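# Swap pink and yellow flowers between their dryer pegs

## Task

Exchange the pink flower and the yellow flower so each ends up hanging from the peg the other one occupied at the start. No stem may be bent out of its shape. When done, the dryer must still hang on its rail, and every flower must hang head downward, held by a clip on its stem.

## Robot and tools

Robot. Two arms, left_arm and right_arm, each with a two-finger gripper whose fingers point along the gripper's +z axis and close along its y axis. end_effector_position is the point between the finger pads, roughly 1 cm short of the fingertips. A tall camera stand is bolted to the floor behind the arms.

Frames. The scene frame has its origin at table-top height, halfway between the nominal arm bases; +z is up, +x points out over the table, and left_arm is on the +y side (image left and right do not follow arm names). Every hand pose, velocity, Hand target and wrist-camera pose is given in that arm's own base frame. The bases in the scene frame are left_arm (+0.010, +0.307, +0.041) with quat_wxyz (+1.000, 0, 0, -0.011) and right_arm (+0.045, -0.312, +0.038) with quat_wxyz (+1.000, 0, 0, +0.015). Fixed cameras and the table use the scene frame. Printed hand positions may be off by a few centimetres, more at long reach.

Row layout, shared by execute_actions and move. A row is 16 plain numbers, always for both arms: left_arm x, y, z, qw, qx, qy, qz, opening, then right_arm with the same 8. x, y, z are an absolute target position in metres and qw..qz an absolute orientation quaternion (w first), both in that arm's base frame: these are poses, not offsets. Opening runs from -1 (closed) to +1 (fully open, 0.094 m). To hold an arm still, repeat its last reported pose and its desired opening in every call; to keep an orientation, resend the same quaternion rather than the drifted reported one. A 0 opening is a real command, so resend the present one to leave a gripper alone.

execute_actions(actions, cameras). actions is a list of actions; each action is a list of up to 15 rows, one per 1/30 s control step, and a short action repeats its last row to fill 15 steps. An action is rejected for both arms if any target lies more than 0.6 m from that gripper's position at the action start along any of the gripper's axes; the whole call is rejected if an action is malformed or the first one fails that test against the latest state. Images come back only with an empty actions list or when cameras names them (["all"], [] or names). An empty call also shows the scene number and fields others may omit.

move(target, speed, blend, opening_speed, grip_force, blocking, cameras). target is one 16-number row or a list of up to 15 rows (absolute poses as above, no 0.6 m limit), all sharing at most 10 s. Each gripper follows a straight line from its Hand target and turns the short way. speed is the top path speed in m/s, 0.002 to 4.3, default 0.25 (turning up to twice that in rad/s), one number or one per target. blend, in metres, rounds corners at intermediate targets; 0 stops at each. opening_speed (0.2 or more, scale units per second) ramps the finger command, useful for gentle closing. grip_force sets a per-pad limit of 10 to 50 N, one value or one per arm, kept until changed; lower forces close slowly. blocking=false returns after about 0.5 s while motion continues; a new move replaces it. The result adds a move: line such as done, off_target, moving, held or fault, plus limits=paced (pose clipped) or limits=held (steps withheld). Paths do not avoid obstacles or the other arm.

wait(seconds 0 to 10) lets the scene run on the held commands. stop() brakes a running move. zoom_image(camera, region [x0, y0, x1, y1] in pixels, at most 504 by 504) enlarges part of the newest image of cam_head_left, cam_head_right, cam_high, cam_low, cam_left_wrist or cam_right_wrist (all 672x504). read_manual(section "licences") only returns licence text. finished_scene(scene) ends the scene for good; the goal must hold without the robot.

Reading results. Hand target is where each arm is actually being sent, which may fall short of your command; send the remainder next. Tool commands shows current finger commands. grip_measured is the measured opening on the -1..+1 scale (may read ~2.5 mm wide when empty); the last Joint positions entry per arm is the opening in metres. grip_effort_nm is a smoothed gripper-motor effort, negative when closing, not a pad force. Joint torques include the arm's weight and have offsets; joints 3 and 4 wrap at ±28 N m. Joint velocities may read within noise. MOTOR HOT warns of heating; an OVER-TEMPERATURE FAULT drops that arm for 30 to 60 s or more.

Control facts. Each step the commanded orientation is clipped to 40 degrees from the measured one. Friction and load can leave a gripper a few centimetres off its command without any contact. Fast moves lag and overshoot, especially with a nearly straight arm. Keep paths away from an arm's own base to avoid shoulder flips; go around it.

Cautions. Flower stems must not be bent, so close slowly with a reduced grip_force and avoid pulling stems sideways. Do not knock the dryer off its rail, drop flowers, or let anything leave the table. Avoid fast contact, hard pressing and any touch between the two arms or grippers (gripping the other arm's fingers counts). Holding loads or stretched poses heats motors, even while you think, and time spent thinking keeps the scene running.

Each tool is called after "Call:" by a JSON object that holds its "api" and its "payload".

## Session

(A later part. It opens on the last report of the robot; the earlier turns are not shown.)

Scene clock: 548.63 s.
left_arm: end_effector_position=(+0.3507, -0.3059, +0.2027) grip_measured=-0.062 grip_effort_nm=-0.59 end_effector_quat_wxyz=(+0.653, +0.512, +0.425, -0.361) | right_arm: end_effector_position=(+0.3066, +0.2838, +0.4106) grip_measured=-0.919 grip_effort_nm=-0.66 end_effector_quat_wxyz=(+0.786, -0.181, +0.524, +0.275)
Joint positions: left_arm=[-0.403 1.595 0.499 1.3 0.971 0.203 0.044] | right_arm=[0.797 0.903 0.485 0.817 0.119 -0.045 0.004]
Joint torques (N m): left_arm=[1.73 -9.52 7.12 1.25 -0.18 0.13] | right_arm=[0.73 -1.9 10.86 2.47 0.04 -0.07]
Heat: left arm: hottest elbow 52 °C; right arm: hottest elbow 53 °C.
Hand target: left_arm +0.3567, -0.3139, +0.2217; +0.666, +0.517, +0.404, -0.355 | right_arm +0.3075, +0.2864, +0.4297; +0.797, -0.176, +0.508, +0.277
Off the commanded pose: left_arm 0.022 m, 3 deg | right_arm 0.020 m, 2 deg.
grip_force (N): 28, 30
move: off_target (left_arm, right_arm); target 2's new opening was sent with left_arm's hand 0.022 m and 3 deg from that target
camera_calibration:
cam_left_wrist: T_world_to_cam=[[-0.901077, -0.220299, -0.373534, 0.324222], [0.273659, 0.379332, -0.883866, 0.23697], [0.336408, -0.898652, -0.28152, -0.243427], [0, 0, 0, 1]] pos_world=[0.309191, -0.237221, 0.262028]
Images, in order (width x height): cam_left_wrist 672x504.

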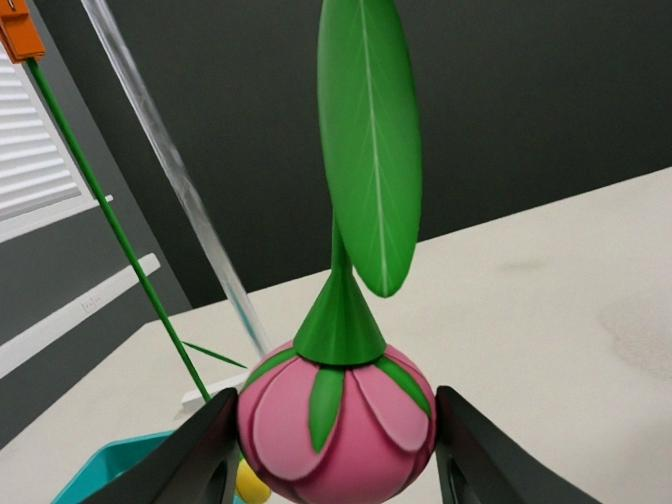

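Call:
{"api": "move", "payload": {"target": [[0.3575, -0.3145, 0.2215, 0.6663, 0.5172, 0.4039, -0.3545, -0.35, 0.3075, 0.2864, 0.4297, 0.7968, -0.1762, 0.5076, 0.2766, -0.2], [0.3575, -0.3145, 0.2215, 0.6663, 0.5172, 0.4039, -0.3545, -0.35, 0.223, 0.219, 0.384, 0.7968, -0.1762, 0.5076, 0.2766, -0.2]], "speed": 0.2, "opening_speed": 0.8, "cameras": ["cam_low", "cam_right_wrist", "cam_high"]}}

Scene clock: 619.20 s.
left_arm: end_effector_position=(+0.3507, -0.3059, +0.2027) grip_measured=-0.065 grip_effort_nm=-0.66 end_effector_quat_wxyz=(+0.653, +0.512, +0.425, -0.361) | right_arm: end_effector_position=(+0.2257, +0.2177, +0.3897) grip_measured=-0.201 grip_effort_nm=0.08 end_effector_quat_wxyz=(+0.798, -0.168, +0.505, +0.281)
Joint positions: left_arm=[-0.403 1.595 0.499 1.3 0.971 0.203 0.044] | right_arm=[0.877 0.491 0.261 0.687 0.196 -0.078 0.038]
Joint torques (N m): left_arm=[1.67 -9.47 7.13 1.25 -0.18 0.12] | right_arm=[1.44 2.26 8.1 1.36 0.06 -0.12]
Heat: left arm: hottest elbow 49 °C; right arm: hottest elbow 52 °C.
Hand target: left_arm +0.3567, -0.3139, +0.2217; +0.666, +0.517, +0.404, -0.355 | right_arm +0.2231, +0.2190, +0.3840; +0.797, -0.176, +0.507, +0.277
Off the commanded pose: left_arm 0.022 m, 3 deg | right_arm 0.006 m, 1 deg.
grip_force (N): 28, 30
move: off_target (left_arm)
camera_calibration:
cam_right_wrist: T_world_to_cam=[[0.619701, -0.784821, -0.00503826, 0.0318291], [0.0117675, 0.0157101, -0.999807, 0.423878], [0.784749, 0.619523, 0.0189709, -0.230558], [0, 0, 0, 1]] pos_world=[0.156218, 0.161157, 0.42833]
Images, in order (width x height): cam_high 672x504, cam_low 672x504, cam_right_wrist 672x504.

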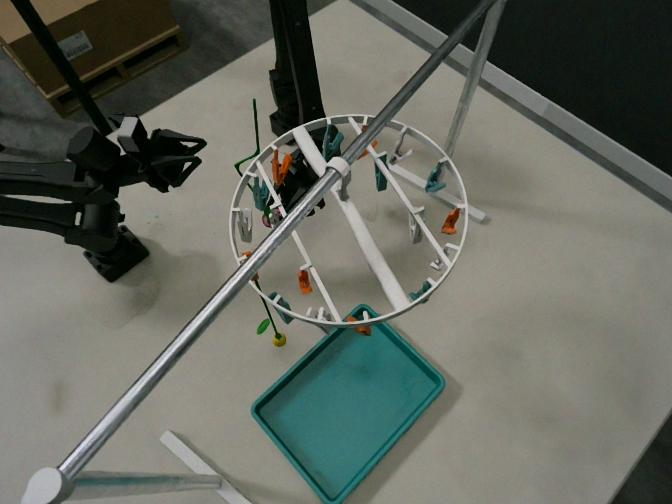

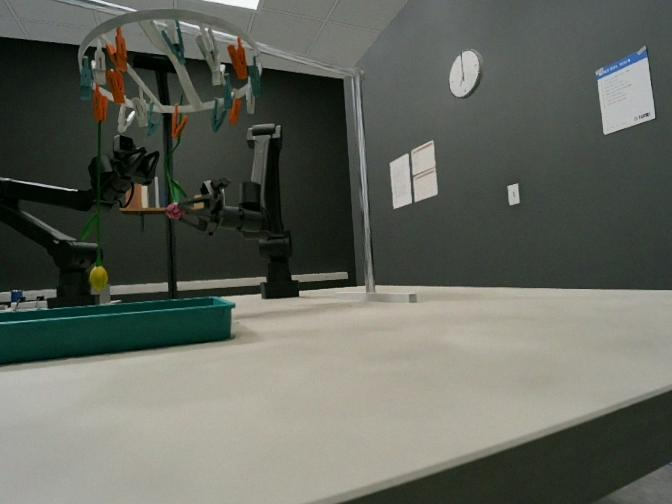

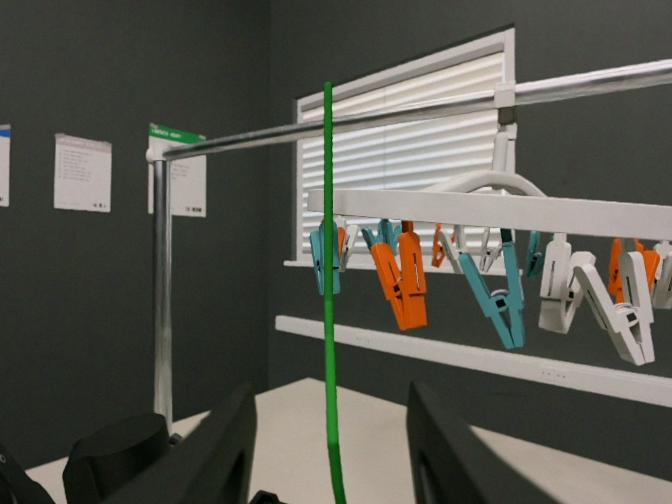

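Call:
{"api": "move", "payload": {"target": [0.3575, -0.3145, 0.2215, 0.7898, 0.1873, 0.5578, -0.1738, -0.35, 0.225, 0.261, 0.3725, 0.6608, -0.4464, 0.5484, -0.2518, 0.0], "speed": 0.25, "cameras": ["all"]}}

Scene clock: 630.37 s.
left_arm: end_effector_position=(+0.3582, -0.3087, +0.2176) grip_measured=-0.065 grip_effort_nm=-0.66 end_effector_quat_wxyz=(+0.784, +0.188, +0.567, -0.171) | right_arm: end_effector_position=(+0.2252, +0.2527, +0.3407) grip_measured=-0.001 grip_effort_nm=0.08 end_effector_quat_wxyz=(+0.648, -0.457, +0.552, -0.259)
Joint positions: left_arm=[-0.804 1.623 0.399 1.526 -0.258 0.185 0.044] | right_arm=[1.283 0.634 0.475 0.111 0.971 -1.031 0.047]
Joint torques (N m): left_arm=[1.79 -6.71 4.67 2.85 -0.03 0.14] | right_arm=[1.61 1.2 13.65 1.54 0.14 -0.07]
Heat: left arm: hottest elbow 48 °C; right arm: hottest elbow 52 °C.
Hand target: left_arm +0.3574, -0.3144, +0.2216; +0.790, +0.187, +0.558, -0.174 | right_arm +0.2241, +0.2594, +0.3719; +0.661, -0.446, +0.548, -0.252
Off the commanded pose: left_arm 0.007 m, 1 deg | right_arm 0.033 m, 2 deg.
grip_force (N): 28, 30
move: off_target (right_arm)
camera_calibration:
cam_left_wrist: T_world_to_cam=[[-0.472265, -0.874223, -0.112697, -0.0762345], [-0.0704179, 0.164863, -0.983799, 0.32797], [0.87864, -0.456678, -0.13942, -0.332979], [0, 0, 0, 1]] pos_world=[0.279661, -0.27278, 0.267641]
cam_right_wrist: T_world_to_cam=[[0.17247, -0.439891, 0.881334, -0.229054], [-0.160423, -0.89534, -0.415488, 0.444273], [0.971863, -0.0697273, -0.224988, -0.0356911], [0, 0, 0, 1]] pos_world=[0.145464, 0.294528, 0.378433]

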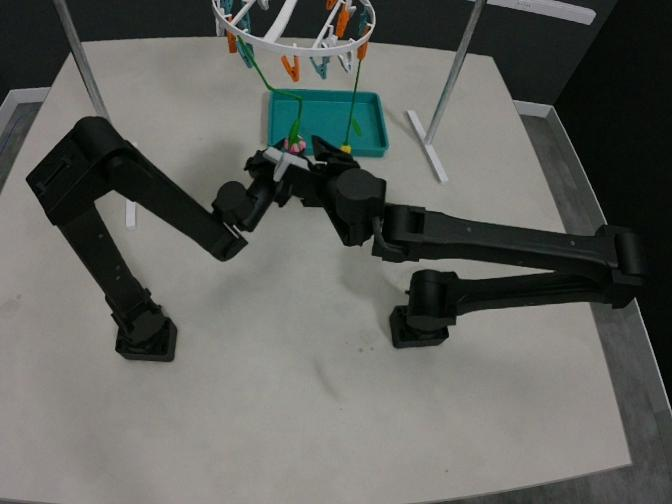

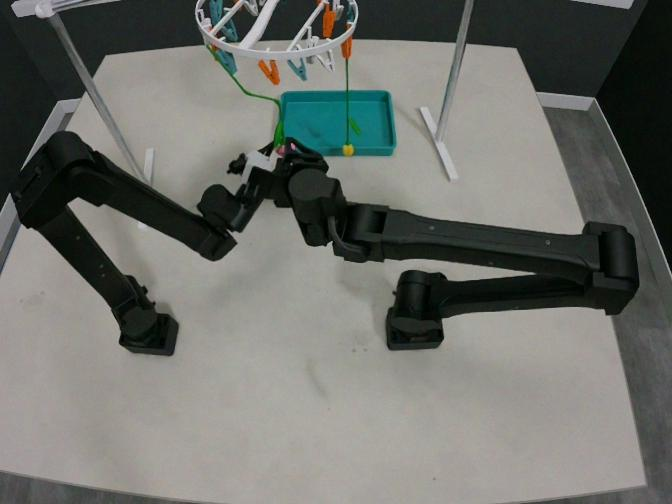

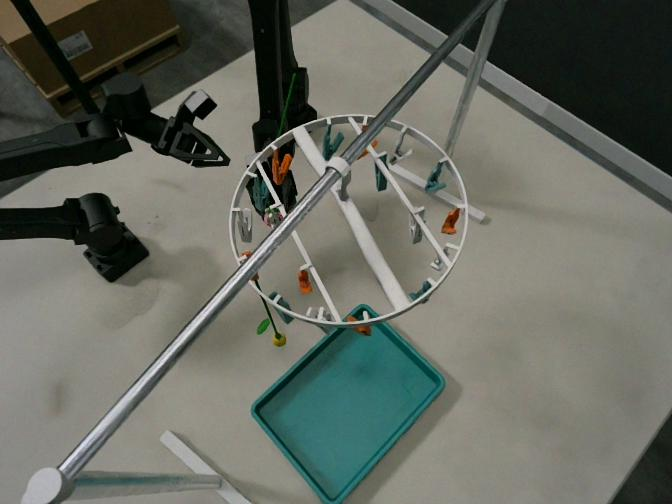

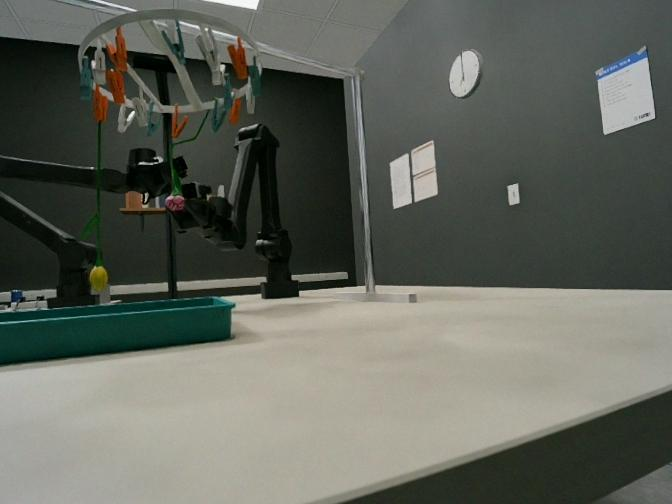

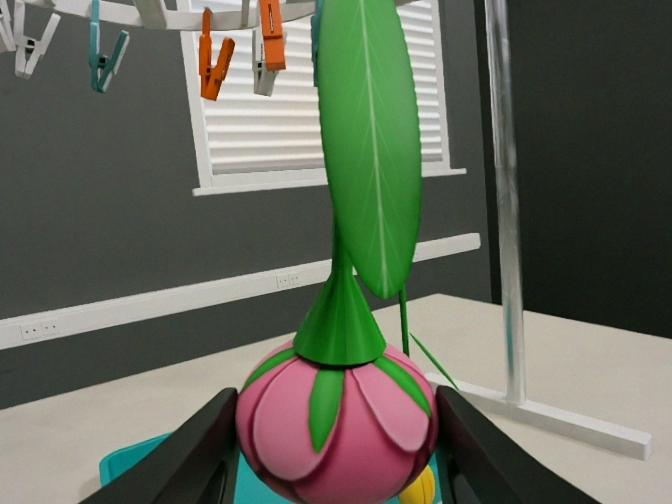

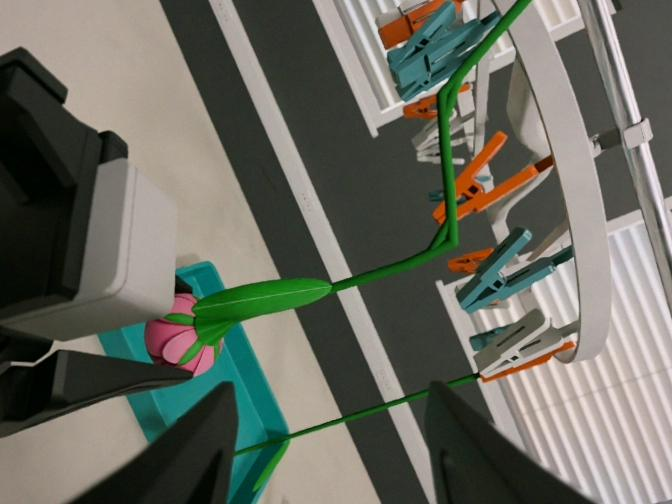

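Call:
{"api": "move", "payload": {"target": [0.3575, -0.3145, 0.2215, 0.7898, 0.1873, 0.5578, -0.1738, -0.35, 0.255, 0.265, 0.424, 0.6608, -0.4464, 0.5484, -0.2518, 0.0], "speed": 0.2, "cameras": ["cam_right_wrist"]}}

Scene clock: 644.07 s.
left_arm: end_effector_position=(+0.3582, -0.3087, +0.2174) grip_measured=-0.065 grip_effort_nm=-0.66 end_effector_quat_wxyz=(+0.784, +0.188, +0.567, -0.171) | right_arm: end_effector_position=(+0.2502, +0.2637, +0.3920) grip_measured=-0.001 grip_effort_nm=0.07 end_effector_quat_wxyz=(+0.648, -0.463, +0.548, -0.255)
Joint positions: left_arm=[-0.804 1.624 0.399 1.526 -0.258 0.185 0.044] | right_arm=[1.183 0.677 0.625 0.007 0.856 -1.041 0.047]
Joint torques (N m): left_arm=[1.79 -6.77 4.67 2.86 -0.02 0.14] | right_arm=[-0.32 -0.03 13.61 1.48 -0.05 0.03]
Heat: left arm: hottest elbow 47 °C; right arm: hottest elbow 55 °C.
Hand target: left_arm +0.3574, -0.3145, +0.2215; +0.790, +0.187, +0.558, -0.174 | right_arm +0.2537, +0.2636, +0.4234; +0.661, -0.446, +0.548, -0.252
Off the commanded pose: left_arm 0.007 m, 1 deg | right_arm 0.032 m, 2 deg.
grip_force (N): 28, 30
move: off_target (right_arm)
camera_calibration:
cam_right_wrist: T_world_to_cam=[[0.180167, -0.432608, 0.883397, -0.278366], [-0.147052, -0.899847, -0.410672, 0.475347], [0.972582, -0.0559155, -0.225739, -0.0513229], [0, 0, 0, 1]] pos_world=[0.169969, 0.304447, 0.429534]
Images, in order (width x height): cam_right_wrist 672x504.

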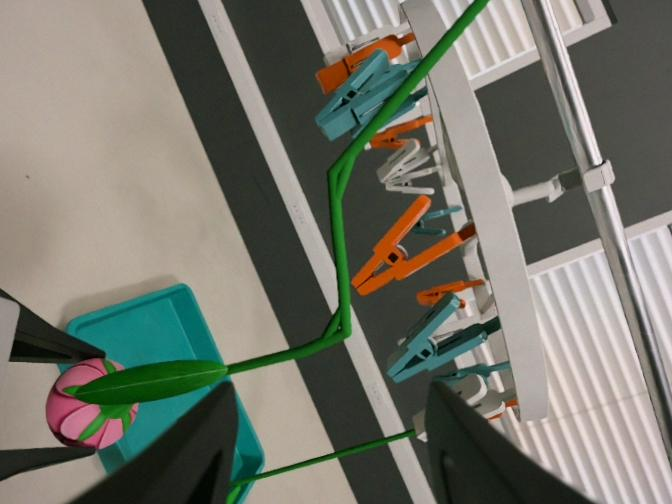

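Call:
{"api": "move", "payload": {"target": [0.3575, -0.3145, 0.2215, 0.7898, 0.1873, 0.5578, -0.1738, -0.35, 0.325, 0.285, 0.421, 0.6608, -0.4464, 0.5484, -0.2518, 0.0], "speed": 0.12, "cameras": ["cam_right_wrist"]}}

Scene clock: 653.40 s.
left_arm: end_effector_position=(+0.3582, -0.3087, +0.2174) grip_measured=-0.065 grip_effort_nm=-0.66 end_effector_quat_wxyz=(+0.784, +0.188, +0.567, -0.171) | right_arm: end_effector_position=(+0.3166, +0.2807, +0.3834) grip_measured=-0.001 grip_effort_nm=0.08 end_effector_quat_wxyz=(+0.639, -0.470, +0.553, -0.254)
Joint positions: left_arm=[-0.804 1.624 0.399 1.526 -0.258 0.185 0.044] | right_arm=[0.979 0.842 0.684 0.089 0.652 -1.041 0.047]
Joint torques (N m): left_arm=[1.79 -6.71 4.68 2.86 -0.03 0.14] | right_arm=[-0.21 -2.14 13.85 2.65 -0.06 0.04]
Heat: left arm: hottest elbow 46 °C; right arm: hottest elbow 56 °C.
Hand target: left_arm +0.3574, -0.3145, +0.2215; +0.790, +0.187, +0.558, -0.174 | right_arm +0.3229, +0.2831, +0.4203; +0.661, -0.446, +0.548, -0.252
Off the commanded pose: left_arm 0.007 m, 1 deg | right_arm 0.039 m, 4 deg.
grip_force (N): 28, 30
move: off_target (right_arm)
camera_calibration:
cam_right_wrist: T_world_to_cam=[[0.199076, -0.418842, 0.885969, -0.286159], [-0.155962, -0.906083, -0.393306, 0.494866], [0.967494, -0.0598792, -0.245703, -0.106402], [0, 0, 0, 1]] pos_world=[0.237091, 0.322163, 0.422019]
Images, in order (width x height): cam_right_wrist 672x504.

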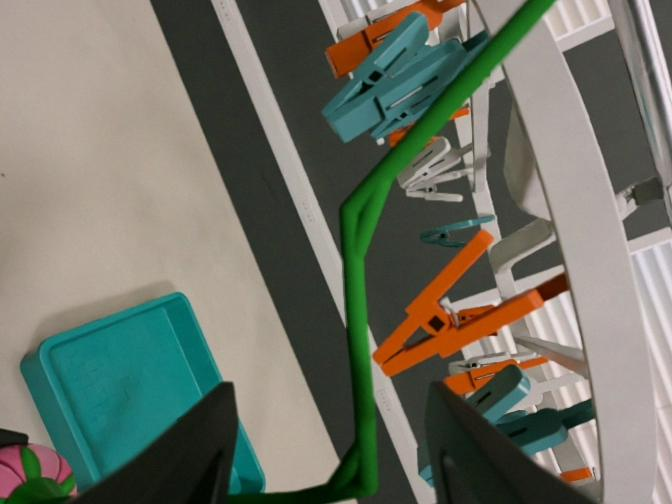

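Call:
{"api": "move", "payload": {"target": [[0.3575, -0.3145, 0.2215, 0.7898, 0.1873, 0.5578, -0.1738, -0.35, 0.3285, 0.2895, 0.431, 0.6608, -0.4464, 0.5484, -0.2518, 0.0], [0.3575, -0.3145, 0.2215, 0.7898, 0.1873, 0.5578, -0.1738, -0.35, 0.3285, 0.2895, 0.431, 0.6608, -0.4464, 0.5484, -0.2518, -1.0]], "speed": 0.08, "grip_force": [32, 50], "opening_speed": 0.8, "cameras": ["cam_right_wrist"]}}

Scene clock: 660.23 s.
left_arm: end_effector_position=(+0.3582, -0.3084, +0.2180) grip_measured=-0.069 grip_effort_nm=-0.73 end_effector_quat_wxyz=(+0.785, +0.188, +0.566, -0.170) | right_arm: end_effector_position=(+0.3213, +0.2868, +0.3962) grip_measured=-0.927 grip_effort_nm=-0.95 end_effector_quat_wxyz=(+0.644, -0.465, +0.552, -0.253)
Joint positions: left_arm=[-0.804 1.625 0.399 1.53 -0.259 0.187 0.044] | right_arm=[0.977 0.863 0.719 0.089 0.65 -1.041 0.003]
Joint torques (N m): left_arm=[1.79 -6.77 4.67 2.67 0 0.12] | right_arm=[-0.32 -2.73 13.79 1.91 -0.04 0.07]
Heat: left arm: hottest elbow 46 °C; right arm: hottest elbow 58 °C.
Hand target: left_arm +0.3574, -0.3145, +0.2215; +0.790, +0.187, +0.558, -0.174 | right_arm +0.3267, +0.2879, +0.4305; +0.661, -0.446, +0.548, -0.252
Off the commanded pose: left_arm 0.007 m, 1 deg | right_arm 0.036 m, 3 deg.
grip_force (N): 32, 50
move: off_target (right_arm); target 2's new opening was sent with right_arm's hand 0.035 m and 3 deg from that target
camera_calibration:
cam_right_wrist: T_world_to_cam=[[0.191868, -0.429833, 0.882287, -0.288936], [-0.152678, -0.901117, -0.405804, 0.508597], [0.969472, -0.0568448, -0.238522, -0.11191], [0, 0, 0, 1]] pos_world=[0.241583, 0.32775, 0.434623]
Images, in order (width x height): cam_right_wrist 672x504.

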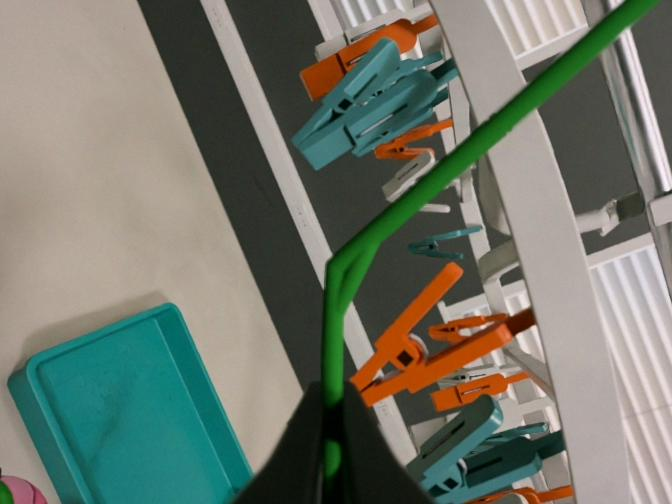

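Call:
{"api": "move", "payload": {"target": [0.3575, -0.3145, 0.2215, 0.7898, 0.1873, 0.5578, -0.1738, -0.35, 0.3276, 0.2822, 0.4446, 0.7549, -0.2874, 0.5728, -0.1392, -1.0], "speed": 0.12, "cameras": ["cam_right_wrist", "cam_left_wrist", "cam_low"]}}

Scene clock: 686.80 s.
left_arm: end_effector_position=(+0.3579, -0.3071, +0.2284) grip_measured=-0.070 grip_effort_nm=-0.73 end_effector_quat_wxyz=(+0.795, +0.175, +0.553, -0.177) | right_arm: end_effector_position=(+0.3280, +0.2866, +0.4183) grip_measured=-0.929 grip_effort_nm=-1.03 end_effector_quat_wxyz=(+0.731, -0.322, +0.581, -0.157)
Joint positions: left_arm=[-0.804 1.625 0.406 1.566 -0.263 0.181 0.044] | right_arm=[0.97 0.903 0.684 0.369 0.671 -0.812 0.003]
Joint torques (N m): left_arm=[1.79 -6.71 4.22 1.18 0.19 0.19] | right_arm=[0.26 -4.54 10.5 3.82 -0.18 0.27]
Heat: left arm: hottest elbow 44 °C; right arm: hottest elbow 60 °C.
Hand target: left_arm +0.3573, -0.3144, +0.2215; +0.790, +0.187, +0.558, -0.174 | right_arm +0.3269, +0.2816, +0.4441; +0.755, -0.288, +0.573, -0.139
Off the commanded pose: left_arm 0.010 m, 2 deg | right_arm 0.027 m, 5 deg.
grip_force (N): 32, 50
move: off_target (right_arm)
camera_calibration:
cam_left_wrist: T_world_to_cam=[[-0.466124, -0.879778, -0.0933769, -0.0820938], [-0.043293, 0.1281, -0.990816, 0.318936], [0.883659, -0.457801, -0.0977986, -0.342143], [0, 0, 0, 1]] pos_world=[0.277879, -0.269713, 0.274881]
cam_right_wrist: T_world_to_cam=[[0.147191, -0.736041, 0.660741, -0.114818], [-0.143473, -0.67684, -0.722013, 0.583378], [0.978647, 0.0114751, -0.205227, -0.149526], [0, 0, 0, 1]] pos_world=[0.246933, 0.312059, 0.466385]
Images, in order (width x height): cam_low 672x504, cam_left_wrist 672x504, cam_right_wrist 672x504.

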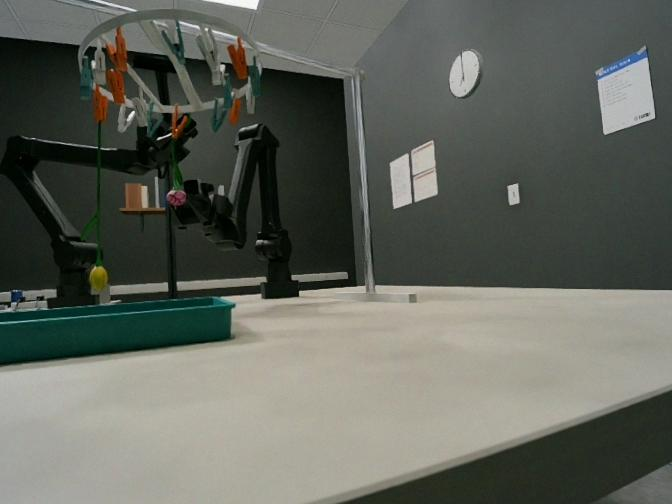

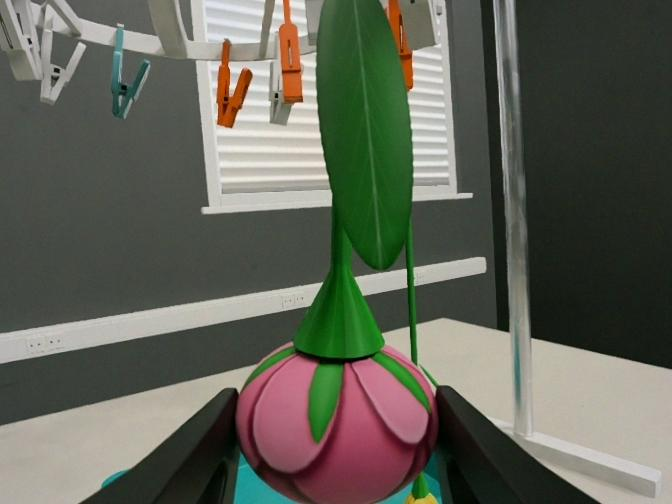

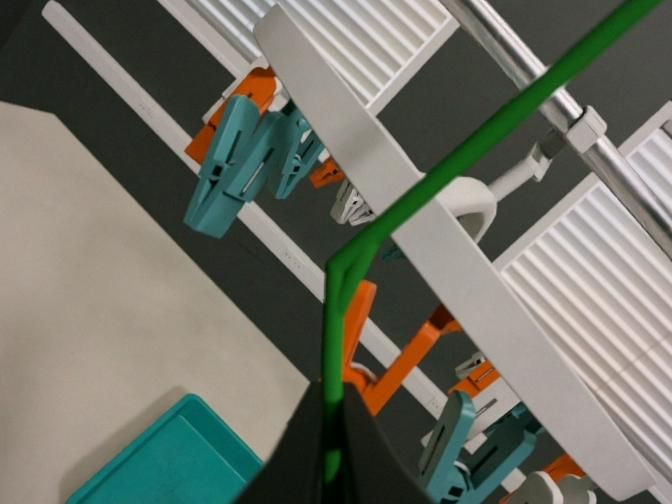

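Call:
{"api": "move", "payload": {"target": [0.3575, -0.3145, 0.2215, 0.7898, 0.1873, 0.5578, -0.1738, -0.35, 0.3186, 0.264, 0.440, 0.8133, -0.1149, 0.57, -0.0201, -1.0], "speed": 0.14, "cameras": ["cam_right_wrist", "cam_left_wrist", "cam_low"]}}

Call:
{"api": "zoom_image", "payload": {"camera": "cam_low", "region": [130, 80, 260, 250]}}

Scene clock: 692.73 s.
left_arm: end_effector_position=(+0.3572, -0.3081, +0.2286) grip_measured=-0.070 grip_effort_nm=-0.73 end_effector_quat_wxyz=(+0.796, +0.180, +0.551, -0.174) | right_arm: end_effector_position=(+0.3247, +0.2659, +0.4210) grip_measured=-0.929 grip_effort_nm=-1.03 end_effector_quat_wxyz=(+0.799, -0.142, +0.583, -0.046)
Joint positions: left_arm=[-0.805 1.625 0.406 1.566 -0.259 0.192 0.044] | right_arm=[0.975 0.958 0.596 0.756 0.754 -0.573 0.003]
Joint torques (N m): left_arm=[1.85 -6.77 4.23 1.21 0.03 0.07] | right_arm=[1.32 -5.07 9.39 3.28 -0.15 0.27]
Heat: left arm: hottest elbow 44 °C; right arm: hottest elbow 60 °C.
Hand target: left_arm +0.3574, -0.3143, +0.2216; +0.790, +0.187, +0.558, -0.174 | right_arm +0.3186, +0.2636, +0.4396; +0.813, -0.116, +0.570, -0.020
Off the commanded pose: left_arm 0.010 m, 1 deg | right_arm 0.020 m, 5 deg.
grip_force (N): 32, 50
move: off_target (right_arm)
camera_calibration:
cam_left_wrist: T_world_to_cam=[[-0.466729, -0.878145, -0.105001, -0.079966], [-0.0365689, 0.137786, -0.989787, 0.319639], [0.883644, -0.458123, -0.0964216, -0.342353], [0, 0, 0, 1]] pos_world=[0.276884, -0.271103, 0.274968]
cam_right_wrist: T_world_to_cam=[[0.0947273, -0.952614, 0.289055, 0.0997979], [-0.104253, -0.298257, -0.948775, 0.55289], [0.990029, 0.0597401, -0.127566, -0.194821], [0, 0, 0, 1]] pos_world=[0.241065, 0.271611, 0.470869]
Images, in order (width x height): cam_low 672x504, cam_left_wrist 672x504, cam_right_wrist 672x504.

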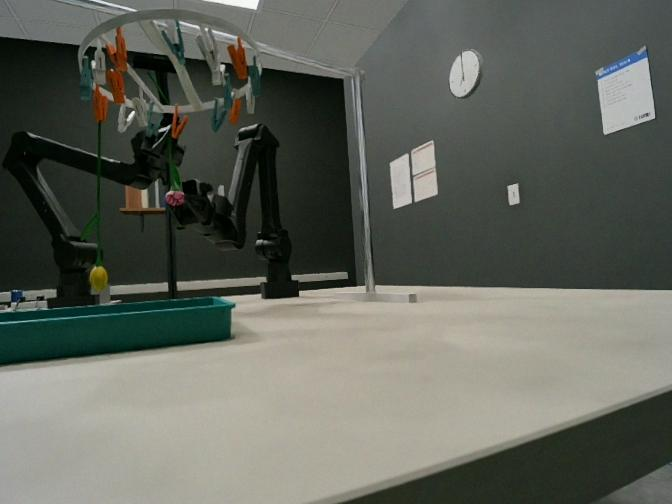

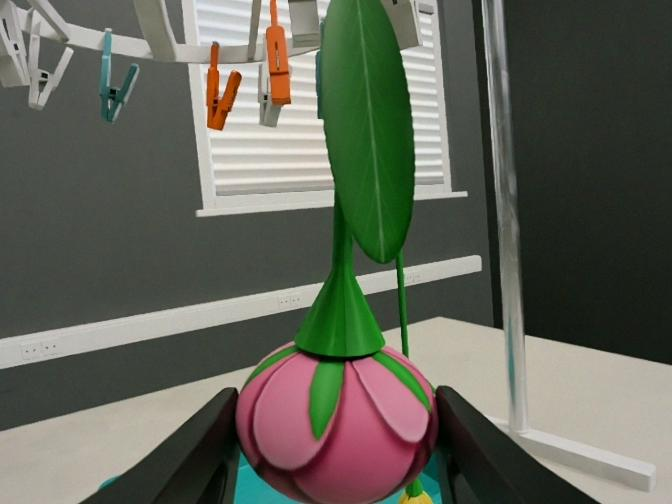

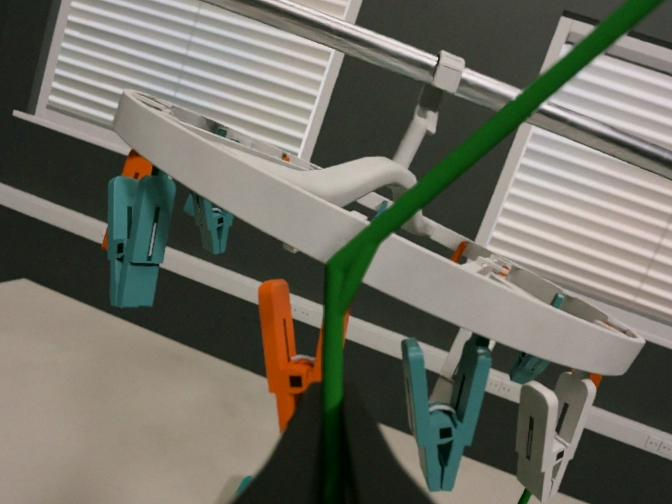

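Scaled by 2.965 from the camera's 672x504 image, which has a finer 960x720 frame.

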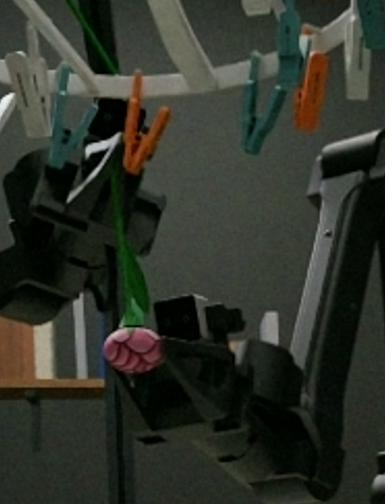

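Call:
{"api": "move", "payload": {"target": [0.3575, -0.3145, 0.2215, 0.7898, 0.1873, 0.5578, -0.1738, -0.35, 0.3125, 0.2535, 0.4385, 0.826, 0.1691, 0.5099, 0.1701, -1.0], "speed": 0.14, "cameras": ["cam_right_wrist", "cam_left_wrist", "cam_low"]}}

Call:
{"api": "zoom_image", "payload": {"camera": "cam_low", "region": [130, 80, 260, 250]}}

Scene clock: 712.53 s.
left_arm: end_effector_position=(+0.3561, -0.3095, +0.2286) grip_measured=-0.070 grip_effort_nm=-0.73 end_effector_quat_wxyz=(+0.797, +0.183, +0.550, -0.173) | right_arm: end_effector_position=(+0.3147, +0.2497, +0.4148) grip_measured=-0.929 grip_effort_nm=-1.03 end_effector_quat_wxyz=(+0.824, +0.142, +0.531, +0.137)
Joint positions: left_arm=[-0.808 1.625 0.406 1.566 -0.257 0.2 0.044] | right_arm=[1.041 1.175 0.583 1.39 0.985 -0.281 0.003]
Joint torques (N m): left_arm=[2.08 -6.77 4.22 1.18 -0.04 -0.03] | right_arm=[1.44 -5.83 10.41 2.11 -0.38 0.24]
Heat: left arm: hottest elbow 43 °C; right arm: hottest elbow 59 °C.
Hand target: left_arm +0.3573, -0.3145, +0.2216; +0.790, +0.187, +0.558, -0.174 | right_arm +0.3120, +0.2527, +0.4379; +0.826, +0.169, +0.510, +0.170
Off the commanded pose: left_arm 0.009 m, 1 deg | right_arm 0.024 m, 5 deg.
grip_force (N): 32, 50
move: off_target (right_arm)
camera_calibration:
cam_left_wrist: T_world_to_cam=[[-0.468148, -0.876389, -0.113047, -0.0787635], [-0.0320855, 0.144706, -0.988954, 0.320116], [0.883067, -0.45935, -0.0958633, -0.342318], [0, 0, 0, 1]] pos_world=[0.275688, -0.272594, 0.27486]
cam_right_wrist: T_world_to_cam=[[0.0772959, -0.925865, -0.369865, 0.359261], [-0.0166834, 0.369722, -0.928993, 0.338555], [0.996869, 0.077978, 0.0131314, -0.249824], [0, 0, 0, 1]] pos_world=[0.22692, 0.226937, 0.450673]
Images, in order (width x height): cam_low 672x504, cam_left_wrist 672x504, cam_right_wrist 672x504.

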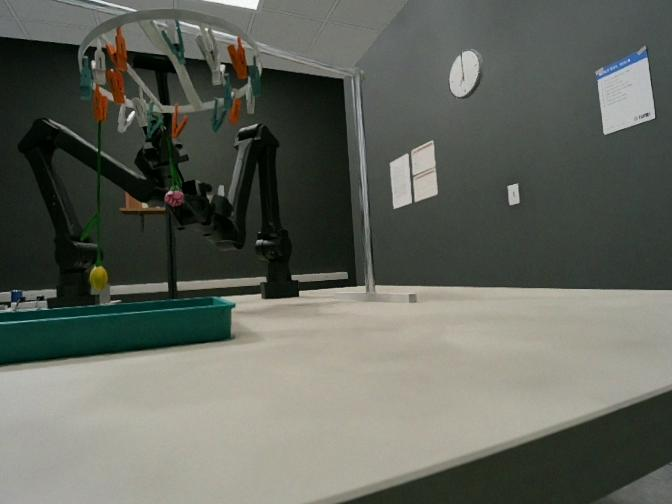

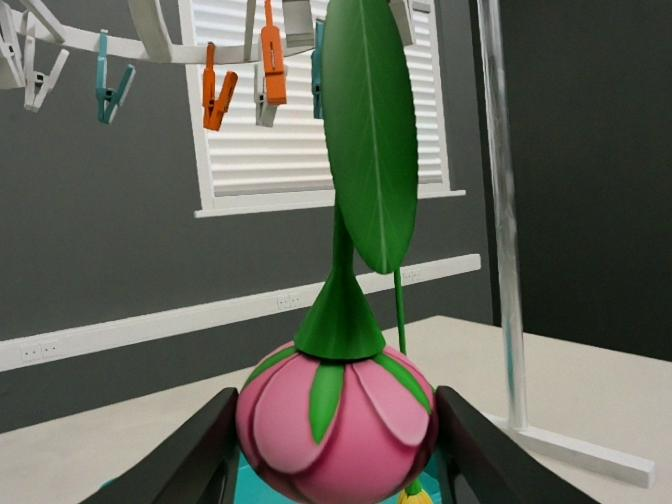

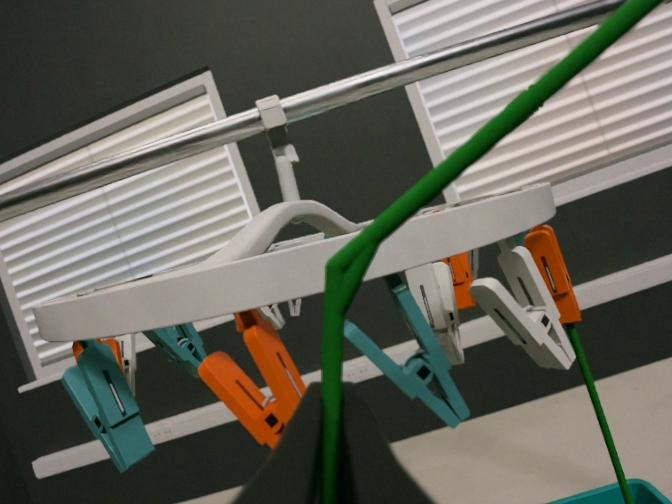

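Scaled by 2.965 from the camera's 672x504 image, which has a finer 960x720 frame.

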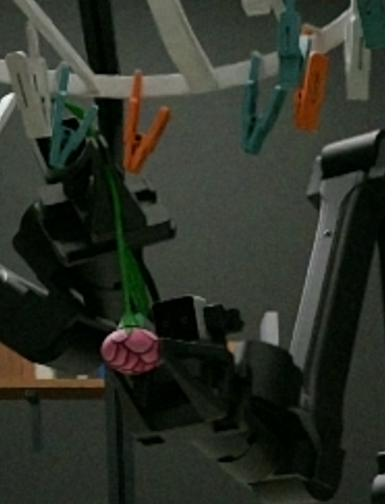

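Call:
{"api": "zoom_image", "payload": {"camera": "cam_low", "region": [150, 105, 195, 205]}}

Call:
{"api": "zoom_image", "payload": {"camera": "cam_low", "region": [155, 120, 185, 165]}}

Scaled by 5.040 from the camera's 672x504 image, which has a finer 960x720 frame.

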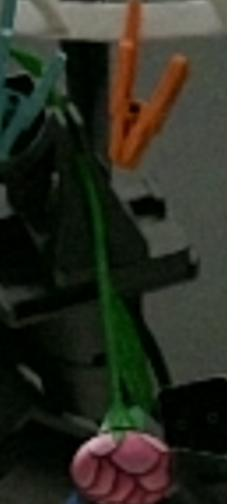

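Scaled by 11.200 from the camera's 672x504 image, which has a finer 960x720 frame.

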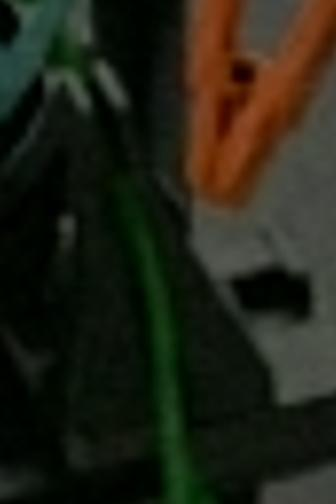

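Call:
{"api": "move", "payload": {"target": [[0.3575, -0.3145, 0.2215, 0.7898, 0.1873, 0.5578, -0.1738, -0.35, 0.3125, 0.2535, 0.4385, 0.826, 0.1691, 0.5099, 0.1701, -0.1], [0.3575, -0.3145, 0.2215, 0.7898, 0.1873, 0.5578, -0.1738, -0.35, 0.222, 0.2586, 0.4385, 0.826, 0.1691, 0.5099, 0.1701, -0.1], [0.3575, -0.3145, 0.2215, 0.7898, 0.1873, 0.5578, -0.1738, -0.35, 0.2125, 0.204, 0.485, 0.6123, 0.2418, 0.6645, 0.3536, -0.1]], "speed": [0.2, 0.2, 0.25], "blend": [0, 0.02, 0], "opening_speed": 1.0, "cameras": ["cam_right_wrist", "cam_low", "cam_left_wrist"]}}

Scene clock: 737.10 s.
left_arm: end_effector_position=(+0.3563, -0.3103, +0.2266) grip_measured=-0.070 grip_effort_nm=-0.73 end_effector_quat_wxyz=(+0.795, +0.186, +0.552, -0.171) | right_arm: end_effector_position=(+0.2103, +0.2096, +0.4536) grip_measured=-0.101 grip_effort_nm=0.08 end_effector_quat_wxyz=(+0.616, +0.219, +0.679, +0.333)
Joint positions: left_arm=[-0.81 1.625 0.406 1.558 -0.258 0.203 0.044] | right_arm=[1.356 0.547 0.745 -0.247 1.173 0.852 0.042]
Joint torques (N m): left_arm=[2.14 -6.83 4.25 1.51 -0.03 -0.06] | right_arm=[-0.21 2.08 13.44 1.29 -0.03 0.12]
Heat: left arm: hottest elbow 42 °C; right arm: hottest elbow 60 °C.
Hand target: left_arm +0.3574, -0.3145, +0.2215; +0.790, +0.187, +0.558, -0.174 | right_arm +0.2113, +0.2027, +0.4839; +0.613, +0.241, +0.664, +0.354
Off the commanded pose: left_arm 0.007 m, 1 deg | right_arm 0.032 m, 4 deg.
grip_force (N): 32, 50
move: off_target (right_arm)
camera_calibration:
cam_left_wrist: T_world_to_cam=[[-0.468236, -0.875647, -0.118308, -0.0781628], [-0.0365405, 0.152968, -0.987555, 0.322032], [0.882848, -0.458086, -0.103621, -0.340733], [0, 0, 0, 1]] pos_world=[0.275984, -0.273789, 0.27347]
cam_right_wrist: T_world_to_cam=[[0.11924, -0.687704, -0.716132, 0.442832], [-0.538641, 0.561102, -0.628515, 0.32116], [0.834055, 0.460682, -0.30352, -0.0455013], [0, 0, 0, 1]] pos_world=[0.158137, 0.145295, 0.505169]
Images, in order (width x height): cam_low 672x504, cam_left_wrist 672x504, cam_right_wrist 672x504.

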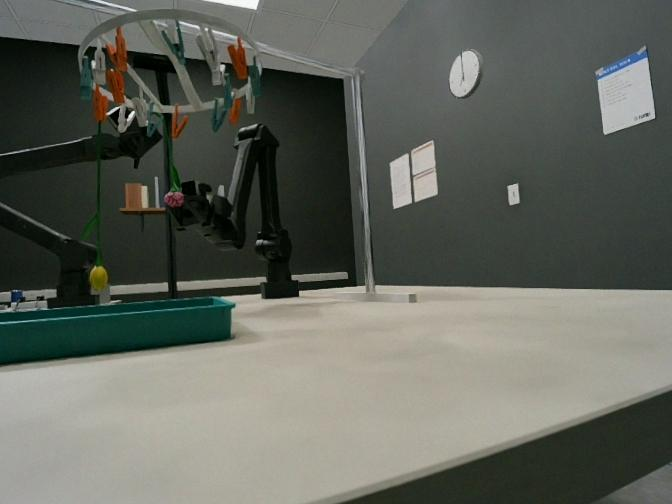

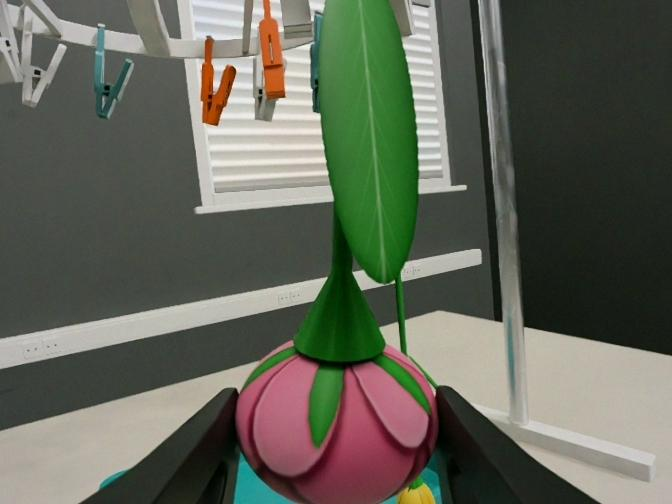

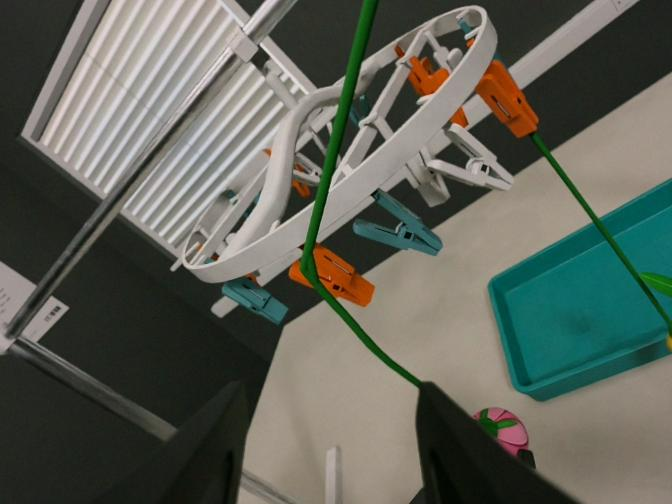

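Call:
{"api": "zoom_image", "payload": {"camera": "cam_right_wrist", "region": [260, 200, 560, 480]}}

Scaled by 1.680 from the camera's 672x504 image, which has a finer 960x720 frame.

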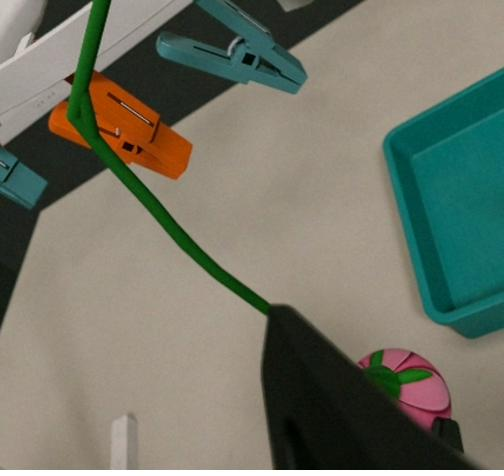

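Call:
{"api": "move", "payload": {"target": [0.3575, -0.3145, 0.2215, 0.7898, 0.1873, 0.5578, -0.1738, -0.35, 0.2823, 0.2222, 0.4915, 0.5648, 0.3217, 0.6305, 0.4243, -0.1], "speed": 0.15, "cameras": ["cam_right_wrist"]}}

Scene clock: 758.03 s.
left_arm: end_effector_position=(+0.3563, -0.3103, +0.2266) grip_measured=-0.070 grip_effort_nm=-0.73 end_effector_quat_wxyz=(+0.795, +0.186, +0.552, -0.171) | right_arm: end_effector_position=(+0.2786, +0.2236, +0.4566) grip_measured=-0.101 grip_effort_nm=0.07 end_effector_quat_wxyz=(+0.565, +0.305, +0.654, +0.400)
Joint positions: left_arm=[-0.81 1.625 0.406 1.558 -0.258 0.203 0.044] | right_arm=[1.063 0.672 0.8 -0.192 0.883 1.101 0.042]
Joint torques (N m): left_arm=[2.2 -6.77 4.23 1.51 -0.03 -0.06] | right_arm=[-0.38 0.97 13.75 2.07 -0.03 0.12]
Heat: left arm: hottest elbow 42 °C; right arm: hottest elbow 64 °C.
Hand target: left_arm +0.3574, -0.3145, +0.2215; +0.790, +0.187, +0.558, -0.174 | right_arm +0.2806, +0.2208, +0.4905; +0.565, +0.321, +0.630, +0.425
Off the commanded pose: left_arm 0.007 m, 1 deg | right_arm 0.035 m, 4 deg.
grip_force (N): 32, 50
move: off_target (right_arm)
camera_calibration:
cam_right_wrist: T_world_to_cam=[[0.0616081, -0.500617, -0.863474, 0.487926], [-0.566934, 0.694456, -0.443075, 0.245233], [0.821456, 0.51683, -0.241033, -0.145595], [0, 0, 0, 1]] pos_world=[0.228571, 0.149208, 0.494875]
Images, in order (width x height): cam_right_wrist 672x504.

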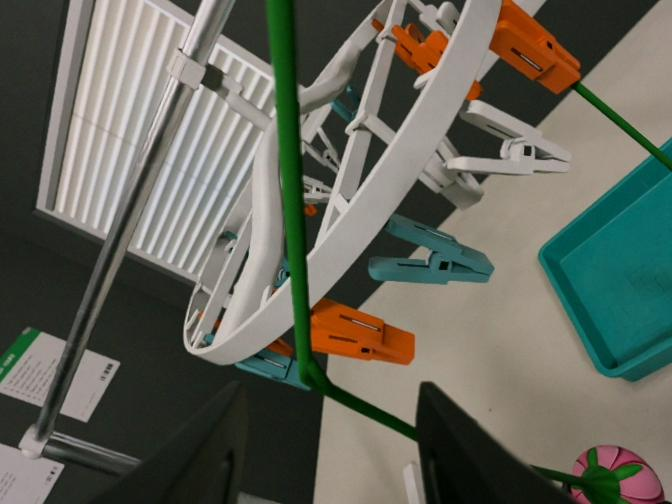

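Call:
{"api": "move", "payload": {"target": [[0.3575, -0.3145, 0.2215, 0.7898, 0.1873, 0.5578, -0.1738, -0.35, 0.322, 0.2344, 0.4983, 0.5648, 0.3217, 0.6305, 0.4243, -0.1], [0.3575, -0.3145, 0.2215, 0.7898, 0.1873, 0.5578, -0.1738, -0.35, 0.322, 0.2344, 0.4983, 0.5648, 0.3217, 0.6305, 0.4243, -1.0]], "speed": 0.12, "opening_speed": 0.8, "cameras": ["cam_right_wrist"]}}

Scene clock: 769.63 s.
left_arm: end_effector_position=(+0.3563, -0.3104, +0.2262) grip_measured=-0.070 grip_effort_nm=-0.73 end_effector_quat_wxyz=(+0.794, +0.187, +0.553, -0.171) | right_arm: end_effector_position=(+0.3173, +0.2353, +0.4607) grip_measured=-0.931 grip_effort_nm=-0.97 end_effector_quat_wxyz=(+0.562, +0.306, +0.657, +0.398)
Joint positions: left_arm=[-0.81 1.625 0.406 1.557 -0.258 0.203 0.044] | right_arm=[0.951 0.768 0.854 -0.157 0.77 1.102 0.003]
Joint torques (N m): left_arm=[2.2 -6.89 4.23 1.57 -0.01 -0.06] | right_arm=[-0.21 -0.85 13.76 2.44 -0.02 0.12]
Heat: left arm: hottest elbow 42 °C; right arm: hottest elbow 64 °C.
Hand target: left_arm +0.3574, -0.3145, +0.2216; +0.790, +0.187, +0.558, -0.174 | right_arm +0.3200, +0.2329, +0.4971; +0.565, +0.321, +0.630, +0.424
Off the commanded pose: left_arm 0.006 m, 1 deg | right_arm 0.038 m, 5 deg.
grip_force (N): 32, 50
move: off_target (right_arm); target 2's new opening was sent with right_arm's hand 0.038 m and 5 deg from that target
camera_calibration:
cam_right_wrist: T_world_to_cam=[[0.0517096, -0.502889, -0.862803, 0.498328], [-0.571688, 0.693486, -0.438464, 0.260493], [0.81884, 0.515926, -0.251635, -0.176477], [0, 0, 0, 1]] pos_world=[0.267659, 0.161005, 0.499767]
Images, in order (width x height): cam_right_wrist 672x504.

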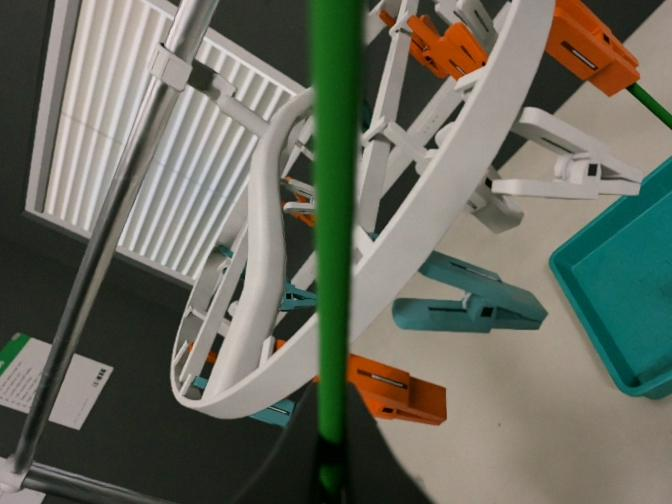

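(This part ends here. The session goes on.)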